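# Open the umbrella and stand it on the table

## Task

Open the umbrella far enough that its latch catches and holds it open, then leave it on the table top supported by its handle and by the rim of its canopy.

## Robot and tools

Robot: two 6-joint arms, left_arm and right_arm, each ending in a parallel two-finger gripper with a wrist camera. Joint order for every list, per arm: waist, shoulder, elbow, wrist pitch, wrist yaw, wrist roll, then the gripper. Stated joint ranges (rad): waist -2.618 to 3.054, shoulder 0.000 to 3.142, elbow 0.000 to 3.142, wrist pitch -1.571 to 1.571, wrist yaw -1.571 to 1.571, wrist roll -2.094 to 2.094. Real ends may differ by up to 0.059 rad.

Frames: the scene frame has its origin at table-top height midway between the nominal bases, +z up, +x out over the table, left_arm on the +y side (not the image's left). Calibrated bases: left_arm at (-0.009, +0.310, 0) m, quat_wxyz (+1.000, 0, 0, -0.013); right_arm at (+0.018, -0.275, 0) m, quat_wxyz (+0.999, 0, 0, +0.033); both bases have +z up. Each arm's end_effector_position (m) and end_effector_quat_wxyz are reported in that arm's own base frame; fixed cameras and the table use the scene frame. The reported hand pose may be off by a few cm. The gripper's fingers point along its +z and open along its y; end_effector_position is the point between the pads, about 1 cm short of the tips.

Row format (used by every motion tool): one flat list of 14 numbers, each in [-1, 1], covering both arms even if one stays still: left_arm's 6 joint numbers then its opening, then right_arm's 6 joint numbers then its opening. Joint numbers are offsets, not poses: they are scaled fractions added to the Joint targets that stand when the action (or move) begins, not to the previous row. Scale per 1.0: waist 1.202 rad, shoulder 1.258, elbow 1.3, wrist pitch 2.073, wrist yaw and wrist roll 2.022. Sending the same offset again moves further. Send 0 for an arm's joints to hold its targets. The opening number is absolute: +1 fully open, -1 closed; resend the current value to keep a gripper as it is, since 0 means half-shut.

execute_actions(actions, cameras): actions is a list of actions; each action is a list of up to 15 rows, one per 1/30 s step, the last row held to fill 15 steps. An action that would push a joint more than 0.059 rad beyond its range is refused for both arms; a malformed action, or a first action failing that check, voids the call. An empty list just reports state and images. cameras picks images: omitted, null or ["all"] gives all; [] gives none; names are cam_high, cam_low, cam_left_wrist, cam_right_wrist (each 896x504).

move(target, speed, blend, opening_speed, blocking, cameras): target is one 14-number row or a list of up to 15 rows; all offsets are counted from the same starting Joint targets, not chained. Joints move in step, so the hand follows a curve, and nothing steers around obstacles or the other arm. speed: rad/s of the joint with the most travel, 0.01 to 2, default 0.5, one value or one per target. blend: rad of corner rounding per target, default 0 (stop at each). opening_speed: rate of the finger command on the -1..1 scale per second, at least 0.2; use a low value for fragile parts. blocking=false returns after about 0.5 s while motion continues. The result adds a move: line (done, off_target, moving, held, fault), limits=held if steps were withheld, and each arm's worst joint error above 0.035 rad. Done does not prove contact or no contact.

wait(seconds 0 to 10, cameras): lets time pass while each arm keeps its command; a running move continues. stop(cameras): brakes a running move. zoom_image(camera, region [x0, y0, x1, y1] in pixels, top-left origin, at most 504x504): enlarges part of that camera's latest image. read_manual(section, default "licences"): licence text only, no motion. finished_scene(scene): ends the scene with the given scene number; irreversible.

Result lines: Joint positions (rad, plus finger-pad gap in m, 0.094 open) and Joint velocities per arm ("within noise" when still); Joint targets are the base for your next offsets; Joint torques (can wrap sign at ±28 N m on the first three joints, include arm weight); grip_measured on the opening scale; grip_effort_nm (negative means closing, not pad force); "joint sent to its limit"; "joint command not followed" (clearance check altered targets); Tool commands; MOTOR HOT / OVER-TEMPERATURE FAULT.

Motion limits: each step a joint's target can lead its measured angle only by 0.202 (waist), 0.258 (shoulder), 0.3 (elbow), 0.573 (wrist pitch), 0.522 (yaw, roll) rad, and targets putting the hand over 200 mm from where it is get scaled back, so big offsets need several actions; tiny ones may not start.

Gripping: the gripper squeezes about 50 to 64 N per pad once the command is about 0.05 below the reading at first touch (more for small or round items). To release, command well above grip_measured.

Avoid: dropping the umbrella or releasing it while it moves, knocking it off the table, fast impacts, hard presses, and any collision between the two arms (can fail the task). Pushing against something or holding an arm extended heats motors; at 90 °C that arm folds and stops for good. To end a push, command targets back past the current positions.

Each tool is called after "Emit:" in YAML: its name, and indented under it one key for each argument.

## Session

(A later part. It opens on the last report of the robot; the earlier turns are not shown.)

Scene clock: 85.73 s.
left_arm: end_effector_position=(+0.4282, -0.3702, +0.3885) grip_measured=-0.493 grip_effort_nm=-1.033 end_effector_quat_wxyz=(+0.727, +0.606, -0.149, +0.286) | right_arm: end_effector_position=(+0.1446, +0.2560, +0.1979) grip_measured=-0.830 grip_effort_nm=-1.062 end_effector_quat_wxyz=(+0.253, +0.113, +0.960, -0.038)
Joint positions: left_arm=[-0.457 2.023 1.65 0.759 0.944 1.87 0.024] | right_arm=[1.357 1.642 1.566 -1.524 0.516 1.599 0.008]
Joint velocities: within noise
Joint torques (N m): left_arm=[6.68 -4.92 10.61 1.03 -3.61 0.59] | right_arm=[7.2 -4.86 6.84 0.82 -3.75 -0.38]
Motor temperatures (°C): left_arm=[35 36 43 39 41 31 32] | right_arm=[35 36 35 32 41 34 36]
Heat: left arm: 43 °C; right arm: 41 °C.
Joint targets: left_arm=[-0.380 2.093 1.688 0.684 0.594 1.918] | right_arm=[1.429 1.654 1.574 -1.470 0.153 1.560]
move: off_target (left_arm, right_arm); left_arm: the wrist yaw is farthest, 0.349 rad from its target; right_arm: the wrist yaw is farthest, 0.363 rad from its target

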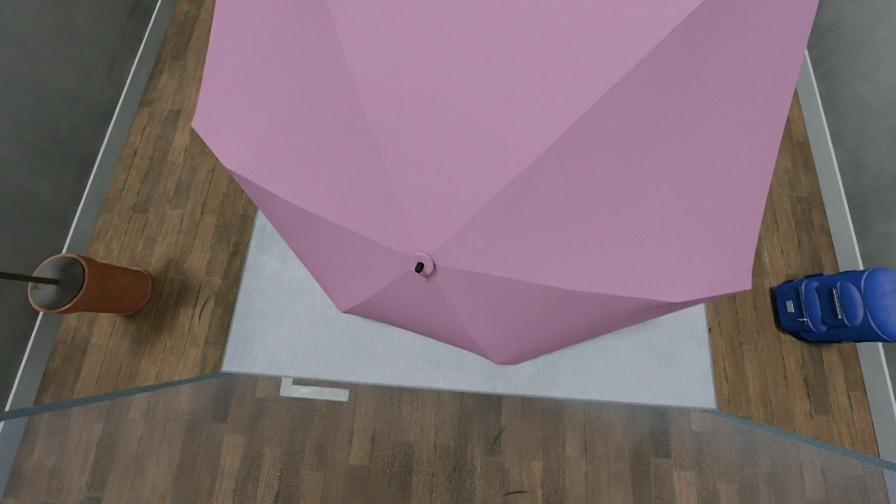

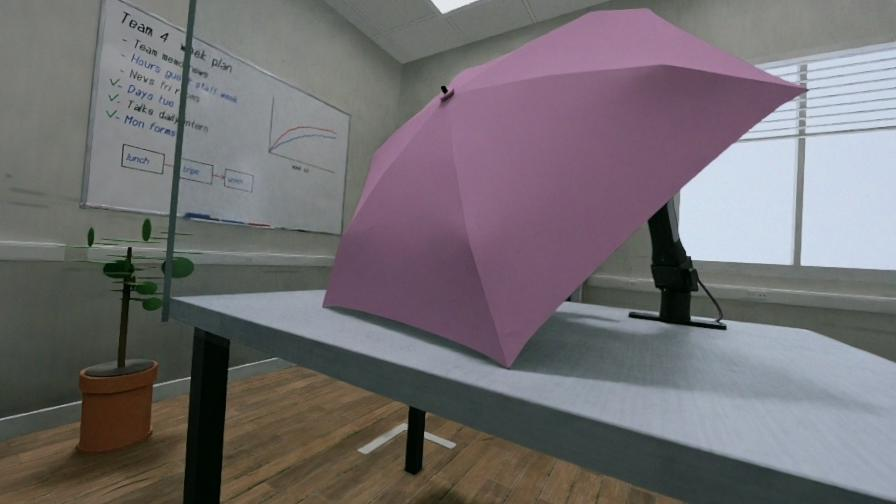

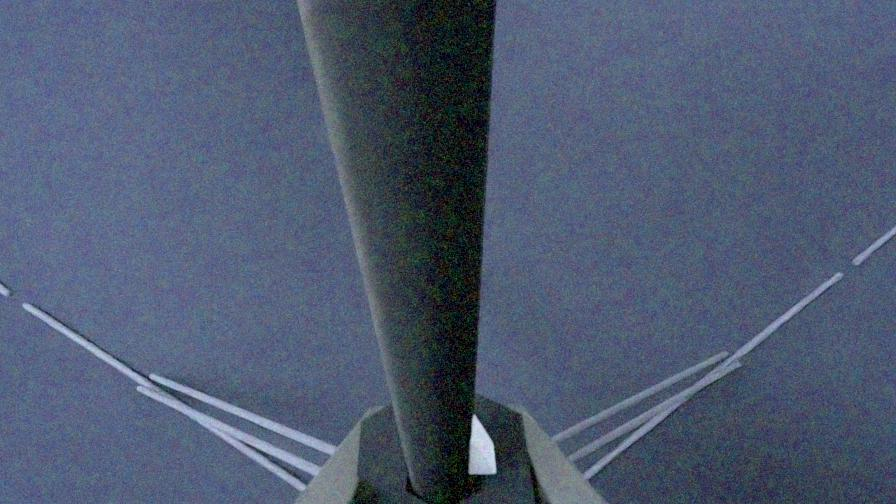

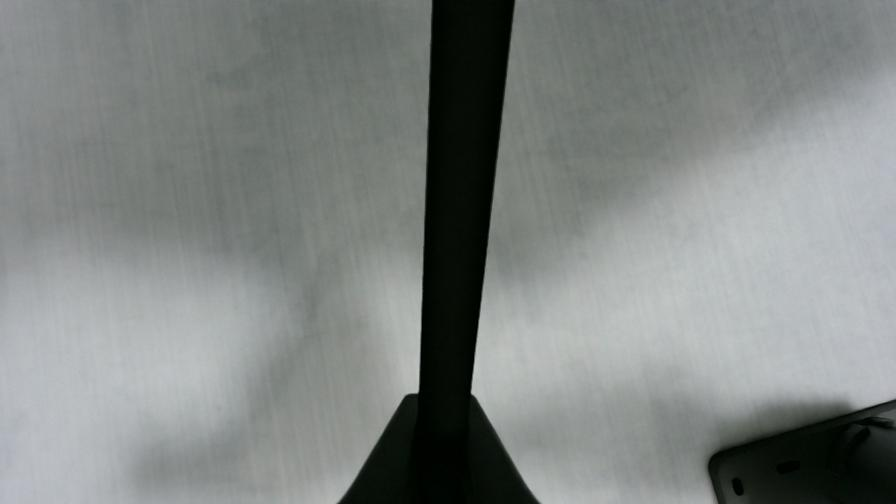

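Emit:
move:
  target: [-0.05,-0.018,0,0.02,0.13,-0.015,-1,-0.037,0,0,-0.01,0.137,0.02,-1]
  speed: 0.15
  cameras: ["cam_left_wrist"]

Emit:
zoom_image:
  camera: "cam_left_wrist"
  region: [300, 280, 604, 504]

Scene clock: 89.90 s.
left_arm: end_effector_position=(+0.4258, -0.3708, +0.3892) grip_measured=-0.495 grip_effort_nm=-1.038 end_effector_quat_wxyz=(+0.728, +0.607, -0.152, +0.278) | right_arm: end_effector_position=(+0.1467, +0.2556, +0.1992) grip_measured=-0.830 grip_effort_nm=-1.062 end_effector_quat_wxyz=(+0.260, +0.121, +0.957, -0.036)
Joint positions: left_arm=[-0.457 2.023 1.657 0.752 0.959 1.861 0.024] | right_arm=[1.357 1.642 1.566 -1.524 0.53 1.617 0.008]
Joint velocities: within noise
Joint torques (N m): left_arm=[1.47 -6.53 10.04 1.5 -1.2 0.35] | right_arm=[2.78 -4.93 6.86 0.62 -0.78 -0.18]
Motor temperatures (°C): left_arm=[35 36 43 38 42 31 32] | right_arm=[35 36 35 32 42 34 36]
Heat: left arm: 43 °C; right arm: 42 °C.
Joint targets: left_arm=[-0.440 2.070 1.688 0.725 0.857 1.888] | right_arm=[1.385 1.654 1.574 -1.491 0.430 1.600]
move: off_target (left_arm, right_arm); left_arm: the wrist yaw is farthest, 0.103 rad from its target; right_arm: the wrist yaw is farthest, 0.100 rad from its target
Images, in order (width x height): cam_left_wrist 896x504.

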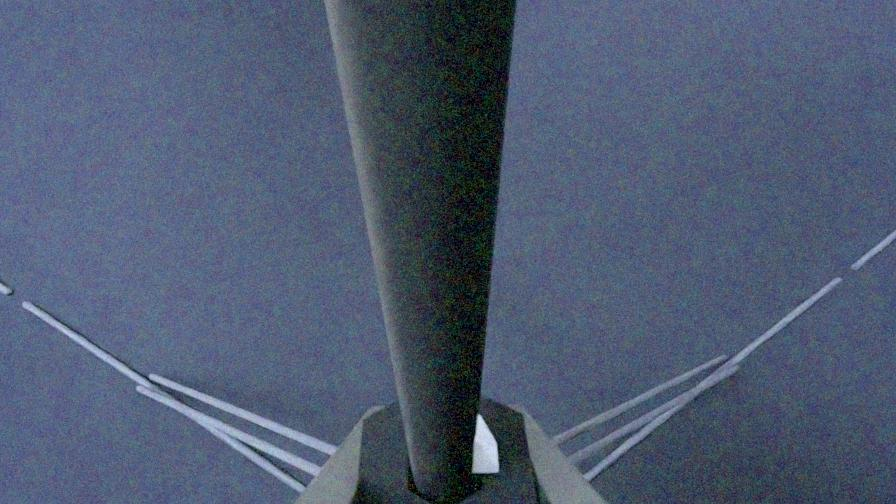

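Scaled by 1.658 from the camera's 896x504 image, which has a finer 1280x720 frame.

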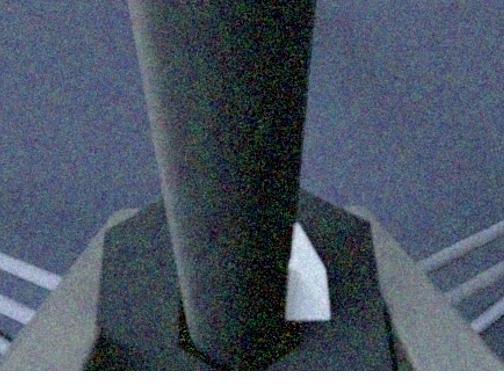

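Emit:
move:
  target:
    - [0,0,0,0,0,0,0.45,0,0,0,0,0,0,-1]
    - [0.195,-0.1224,-0.2746,0.2195,0.158,-0.1375,0.45,0,0,0,0,0,0,-1]
  speed: 0.25
  opening_speed: 0.5

Scene clock: 103.80 s.
left_arm: end_effector_position=(+0.4243, -0.2577, +0.3530) grip_measured=+0.449 grip_effort_nm=0.037 end_effector_quat_wxyz=(+0.728, +0.610, -0.149, +0.275) | right_arm: end_effector_position=(+0.1355, +0.2678, +0.1946) grip_measured=-0.830 grip_effort_nm=-1.067 end_effector_quat_wxyz=(+0.236, +0.113, +0.965, -0.016)
Joint positions: left_arm=[-0.21 1.946 1.351 1.18 1.18 1.622 0.068] | right_arm=[1.376 1.642 1.566 -1.488 0.478 1.608 0.008]
Joint velocities: within noise
Joint torques (N m): left_arm=[0.38 -11.03 5.31 1.43 -0.34 -0.11] | right_arm=[0.91 -4.98 6.9 0.33 -0.23 -0.07]
Motor temperatures (°C): left_arm=[34 36 43 39 39 31 32] | right_arm=[35 36 35 32 38 34 36]
Heat: left arm: 43 °C; right arm: 38 °C.
Joint targets: left_arm=[-0.206 1.916 1.331 1.180 1.177 1.610] | right_arm=[1.385 1.654 1.574 -1.491 0.430 1.600]
move: off_target (right_arm); right_arm: the wrist yaw is farthest, 0.048 rad from its target

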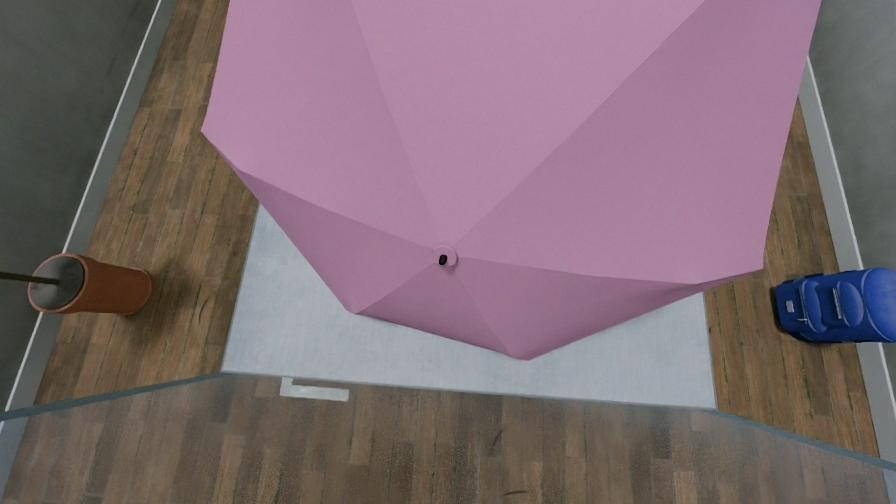

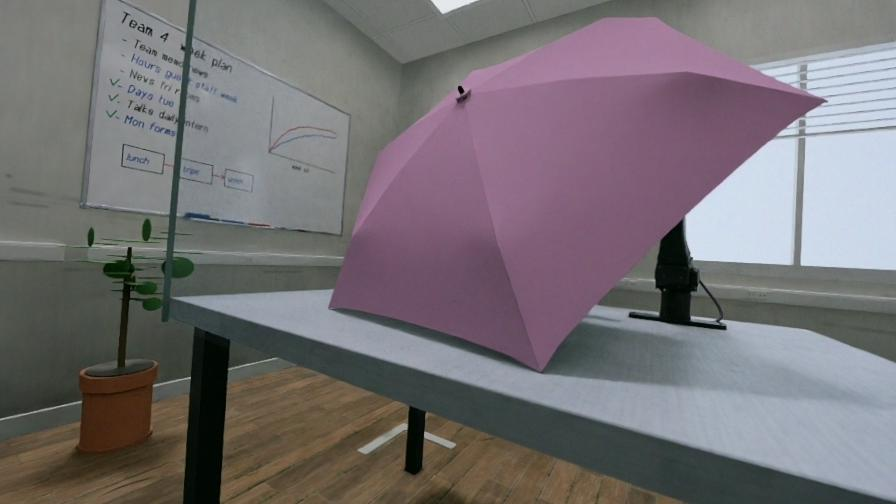

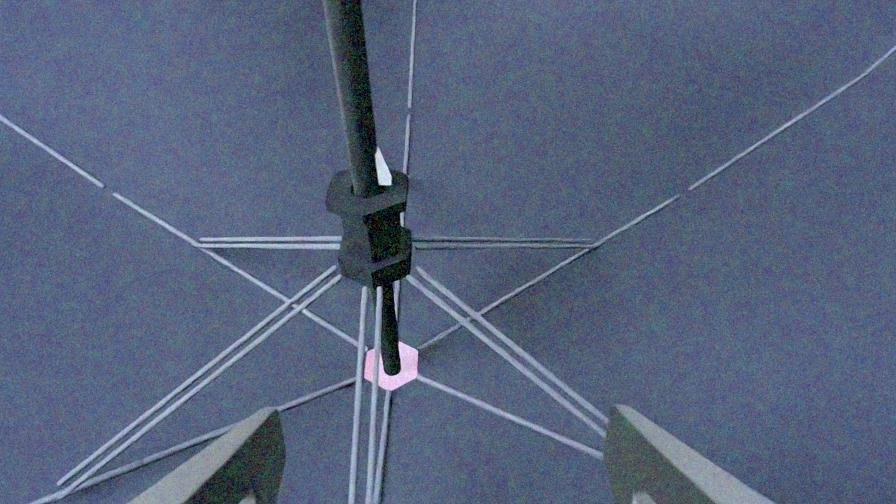

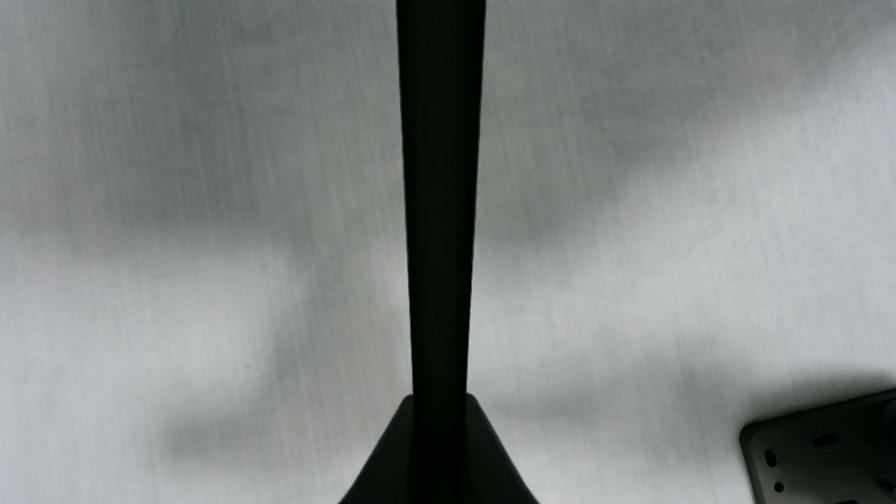

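Emit:
move:
  target:
    - [0.086,-0.331,-0.3315,-0.28,0.011,0,0.45,0,0,0,0,0,0,-1]
    - [0.086,-0.331,-0.3315,-0.89,-0.1,-0.277,0.45,0,0,0,0,0,0,-1]
    - [0.171,-0.331,-0.3315,-0.89,-0.582,-0.796,0.45,0,0,0,0,0,0,-1]
    - [0.263,-0.99,-0.793,-0.81,-0.582,-0.796,0.45,0,0,0,0,0,0,-1]
  speed: 0.9
  blend: 0.1
  cameras: ["cam_high","cam_low"]

Scene clock: 111.77 s.
left_arm: end_effector_position=(+0.2242, +0.0233, +0.0639) grip_measured=+0.450 grip_effort_nm=0.012 end_effector_quat_wxyz=(+0.343, -0.044, +0.938, +0.017) | right_arm: end_effector_position=(+0.1355, +0.2678, +0.1946) grip_measured=-0.830 grip_effort_nm=-1.057 end_effector_quat_wxyz=(+0.236, +0.113, +0.965, -0.016)
Joint positions: left_arm=[0.103 0.68 0.317 -0.506 0.005 0.007 0.068] | right_arm=[1.376 1.642 1.566 -1.488 0.478 1.608 0.008]
Joint velocities: within noise
Joint torques (N m): left_arm=[0.69 -0.58 6.16 1.87 -0.06 -0.02] | right_arm=[0.91 -4.97 6.9 0.33 -0.23 -0.07]
Motor temperatures (°C): left_arm=[34 36 41 39 37 31 31] | right_arm=[35 36 35 32 37 34 36]
Heat: left arm: 41 °C; right arm: 37 °C.
Joint targets: left_arm=[0.110 0.670 0.300 -0.499 0.000 0.000] | right_arm=[1.385 1.654 1.574 -1.491 0.430 1.600]
move: off_target (right_arm); right_arm: the wrist yaw is farthest, 0.048 rad from its target
Images, in order (width x height): cam_high 896x504, cam_low 896x504.

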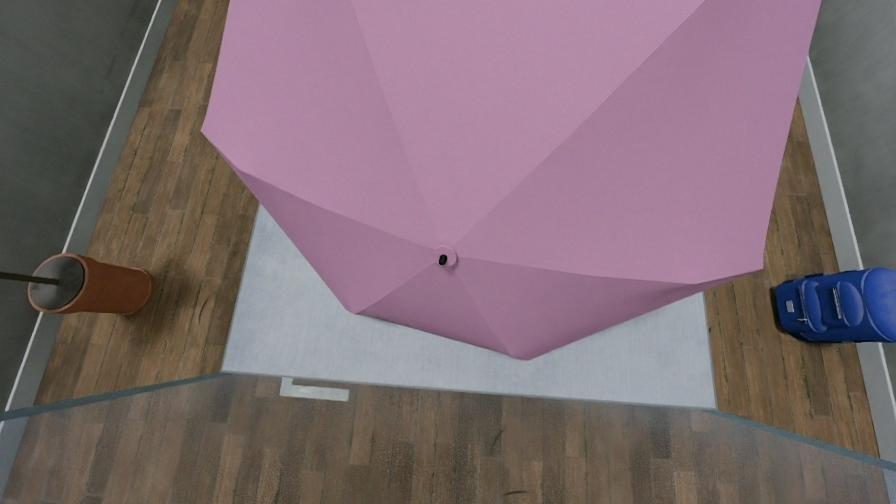

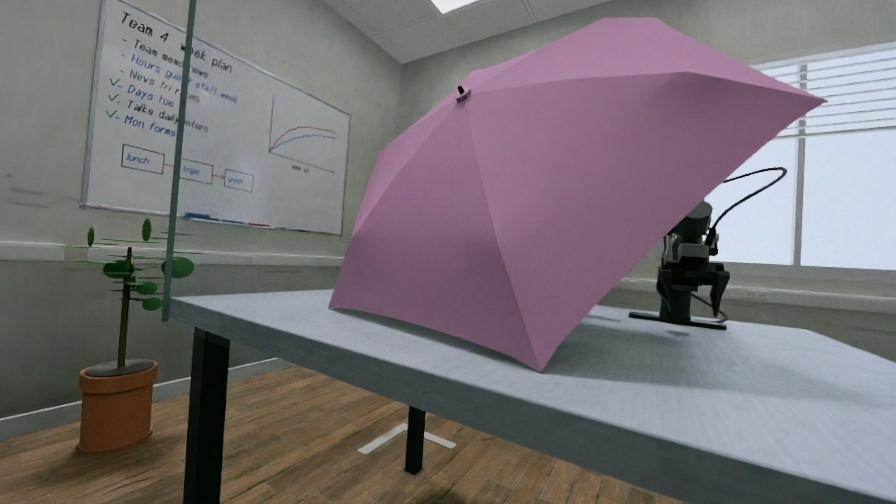

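Emit:
move:
  target: [0,0,0,0,0,0,0.45,0.193,0.1693,-0.253,0.1433,0.1434,0.1553,-1]
  speed: 0.15

Scene clock: 116.37 s.
left_arm: end_effector_position=(+0.2244, +0.0233, +0.0641) grip_measured=+0.450 grip_effort_nm=0.012 end_effector_quat_wxyz=(+0.344, -0.044, +0.938, +0.017) | right_arm: end_effector_position=(+0.1023, +0.2869, +0.0826) grip_measured=-0.830 grip_effort_nm=-1.057 end_effector_quat_wxyz=(+0.353, +0.107, +0.929, -0.040)
Joint positions: left_arm=[0.103 0.68 0.317 -0.505 0.005 0.007 0.068] | right_arm=[1.609 1.854 1.258 -1.205 0.695 1.922 0.008]
Joint velocities: within noise
Joint torques (N m): left_arm=[0.7 -0.58 6.17 1.88 -0.07 -0.02] | right_arm=[0.77 -6.09 4.55 0.07 0.67 -0.06]
Motor temperatures (°C): left_arm=[34 36 41 39 37 31 31] | right_arm=[35 36 35 32 37 34 36]
Heat: left arm: 41 °C; right arm: 37 °C.
Joint targets: left_arm=[0.110 0.670 0.300 -0.499 0.000 0.000] | right_arm=[1.617 1.867 1.245 -1.194 0.719 1.914]
move: done

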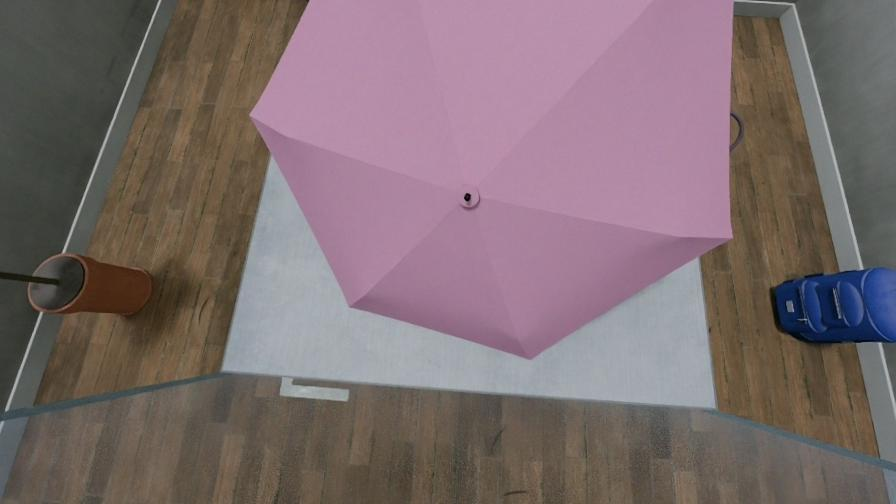

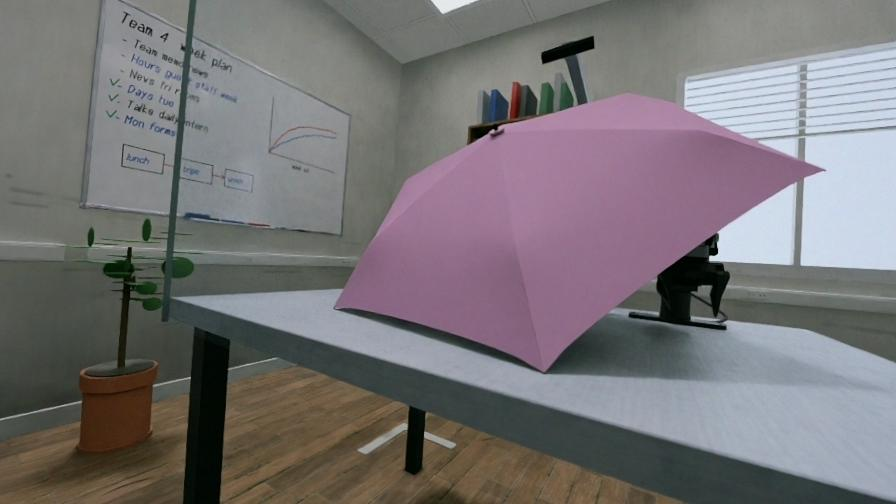

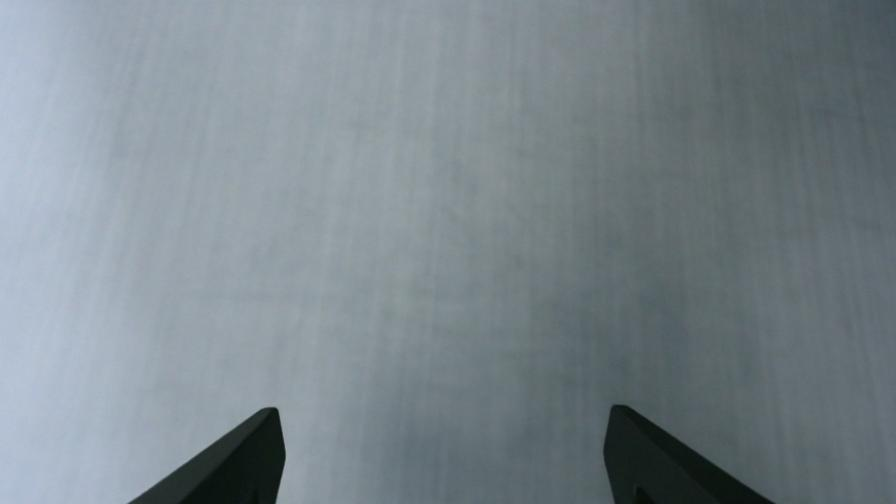

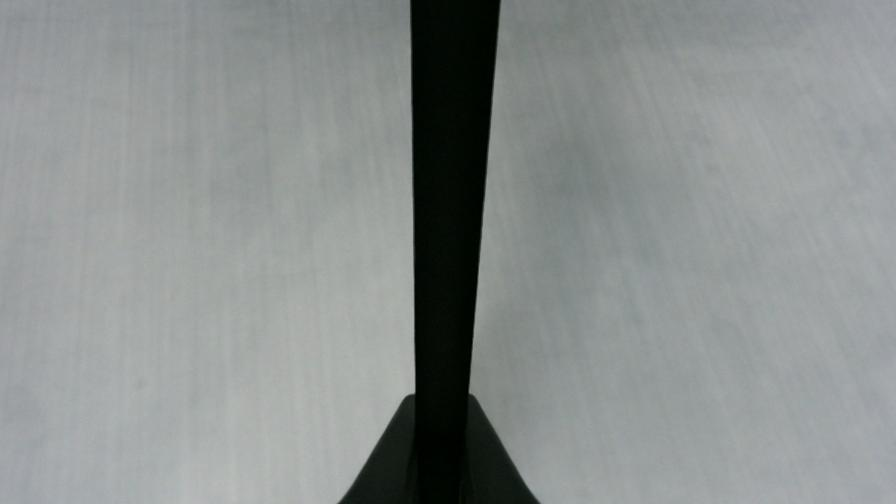

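Emit:
move:
  target: [0,0,0,0,0,0,0.45,0.01,0.0255,-0.042,0.0225,0.012,0.01,-1]
  speed: 0.05
  cameras: []

Scene clock: 118.73 s.
left_arm: end_effector_position=(+0.2244, +0.0233, +0.0641) grip_measured=+0.450 grip_effort_nm=0.007 end_effector_quat_wxyz=(+0.344, -0.044, +0.938, +0.017) | right_arm: end_effector_position=(+0.1042, +0.2853, +0.0789) grip_measured=-0.830 grip_effort_nm=-1.057 end_effector_quat_wxyz=(+0.382, +0.101, +0.918, -0.033)
Joint positions: left_arm=[0.103 0.68 0.317 -0.505 0.005 0.007 0.068] | right_arm=[1.631 1.863 1.221 -1.178 0.754 1.948 0.008]
Joint velocities: within noise
Joint torques (N m): left_arm=[0.69 -0.58 6.16 1.88 -0.07 -0.03] | right_arm=[-0.2 -4.29 3.03 0.25 0.32 -0.12]
Motor temperatures (°C): left_arm=[34 36 41 39 36 31 31] | right_arm=[35 36 35 32 37 34 36]
Heat: left arm: 41 °C; right arm: 37 °C.
Joint targets: left_arm=[0.110 0.670 0.300 -0.499 0.000 0.000] | right_arm=[1.629 1.899 1.190 -1.147 0.744 1.935]
move: off_target (right_arm); right_arm: the shoulder is farthest, 0.036 rad from its target
No camera images: "cameras" was empty.

Emit:
move:
  target:
    - [0,0,0,0,0,0,0.45,0,-0.014,0.012,-0.009,0.005,0,-1]
    - [0,0,0,0,0,0,0.45,0,-0.014,0.012,-0.009,0.005,0,0.4]
  speed: 0.05
  opening_speed: 0.4
  cameras: ["cam_low","cam_right_wrist"]

Emit:
move:
  target:
    - [0,0,0,0,0,0,0.45,0.115,0.031,0.174,-0.15,-0.022,0.04,0.4]
    - [0,0,0,0,0,0,0.45,0.4,0.031,0.174,-0.15,-0.022,0.04,0.4]
  speed: 0.3
  cameras: ["cam_high","cam_low","cam_right_wrist"]

Scene clock: 125.47 s.
left_arm: end_effector_position=(+0.2245, +0.0233, +0.0641) grip_measured=+0.450 grip_effort_nm=0.012 end_effector_quat_wxyz=(+0.344, -0.044, +0.938, +0.017) | right_arm: end_effector_position=(+0.1036, +0.2854, +0.0782) grip_measured=+0.398 grip_effort_nm=0.090 end_effector_quat_wxyz=(+0.380, +0.100, +0.919, -0.034)
Joint positions: left_arm=[0.103 0.68 0.317 -0.505 0.005 0.007 0.068] | right_arm=[1.631 1.863 1.221 -1.176 0.75 1.945 0.066]
Joint velocities: within noise
Joint torques (N m): left_arm=[0.7 -0.59 6.17 1.87 -0.07 -0.02] | right_arm=[-0.2 -5.72 4.27 0.06 0.48 -0.1]
Motor temperatures (°C): left_arm=[34 35 41 40 36 31 31] | right_arm=[35 36 35 32 36 34 36]
Heat: left arm: 41 °C; right arm: 36 °C.
Joint targets: left_arm=[0.110 0.670 0.300 -0.499 0.000 0.000] | right_arm=[1.629 1.881 1.206 -1.166 0.754 1.934]
move: done
Images, in order (width x height): cam_low 896x504, cam_right_wrist 896x504.

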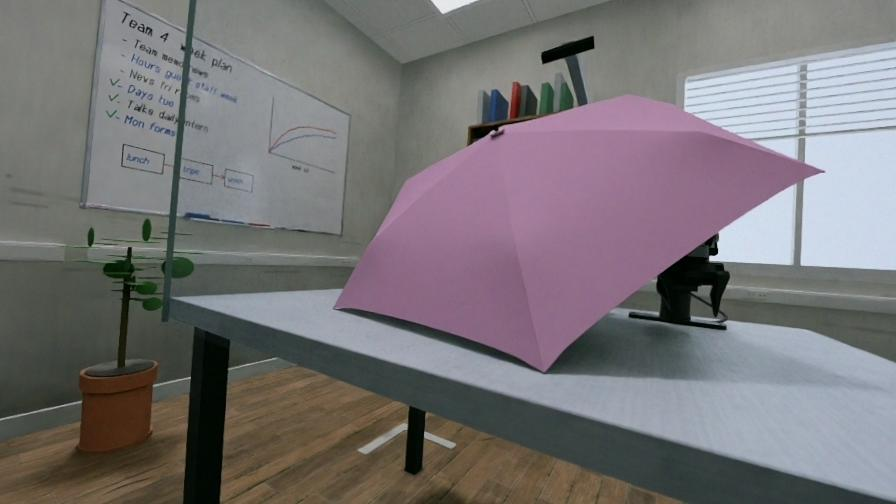

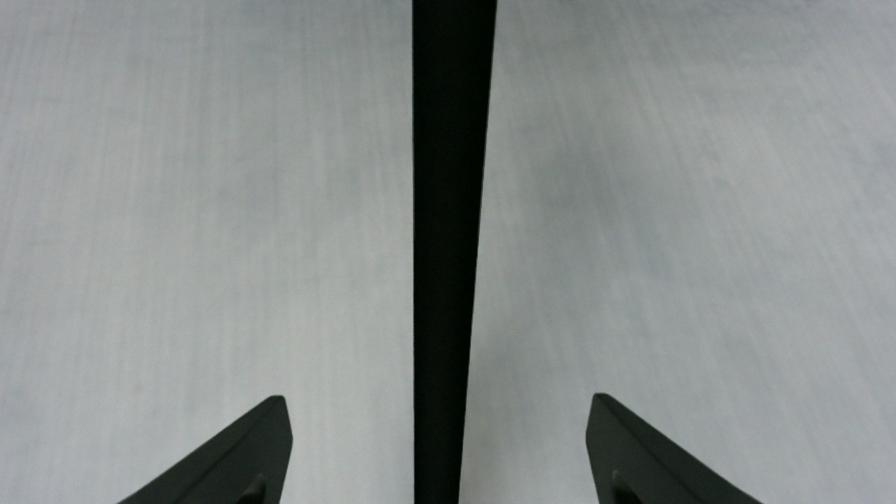

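Scene clock: 128.07 s.
left_arm: end_effector_position=(+0.2245, +0.0233, +0.0641) grip_measured=+0.450 grip_effort_nm=0.012 end_effector_quat_wxyz=(+0.344, -0.044, +0.938, +0.017) | right_arm: end_effector_position=(-0.0423, +0.2934, +0.1135) grip_measured=+0.398 grip_effort_nm=0.076 end_effector_quat_wxyz=(+0.382, -0.113, +0.917, +0.003)
Joint positions: left_arm=[0.103 0.68 0.317 -0.505 0.005 0.007 0.068] | right_arm=[2.11 1.9 1.406 -1.454 0.705 2.005 0.066]
Joint velocities: within noise
Joint torques (N m): left_arm=[0.7 -0.59 6.15 1.87 -0.06 -0.02] | right_arm=[-0.06 -5.86 7.9 -0.45 0.45 0.12]
Motor temperatures (°C): left_arm=[34 35 41 40 36 31 31] | right_arm=[35 36 35 32 36 34 36]
Heat: left arm: 41 °C; right arm: 36 °C.
Joint targets: left_arm=[0.110 0.670 0.300 -0.499 0.000 0.000] | right_arm=[2.110 1.920 1.432 -1.477 0.709 2.015]
move: done
Images, in order (width x height): cam_high 896x504, cam_low 896x504, cam_right_wrist 896x504.

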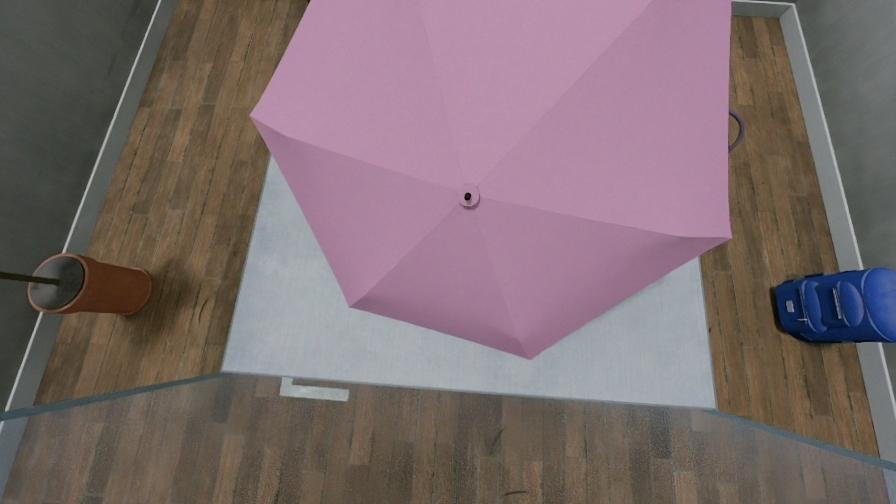

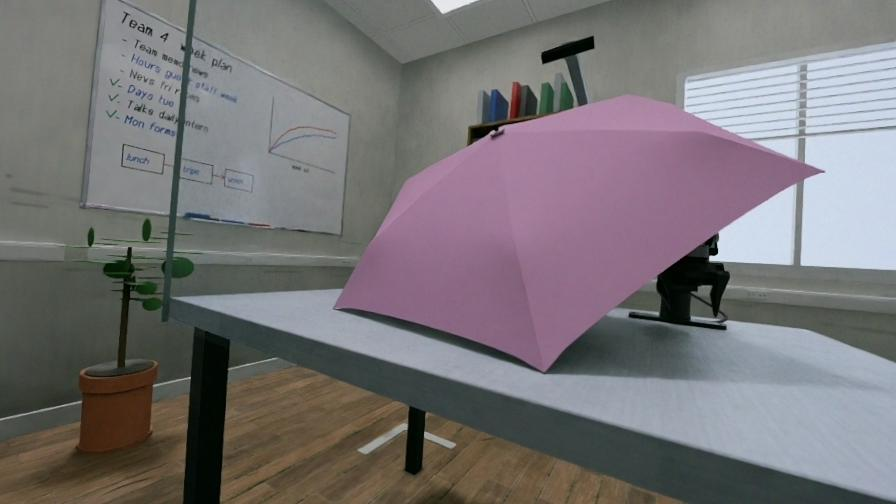

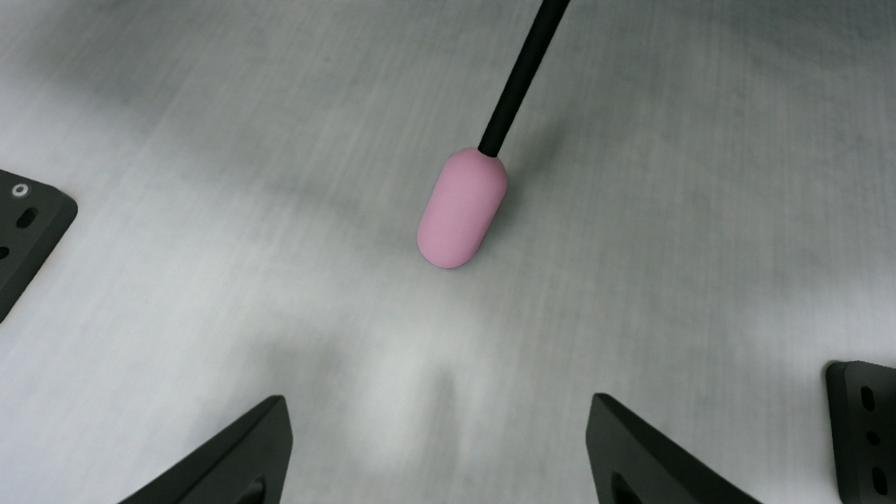

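Emit:
finished_scene:
  scene: 2

The scene is finished: the task was done.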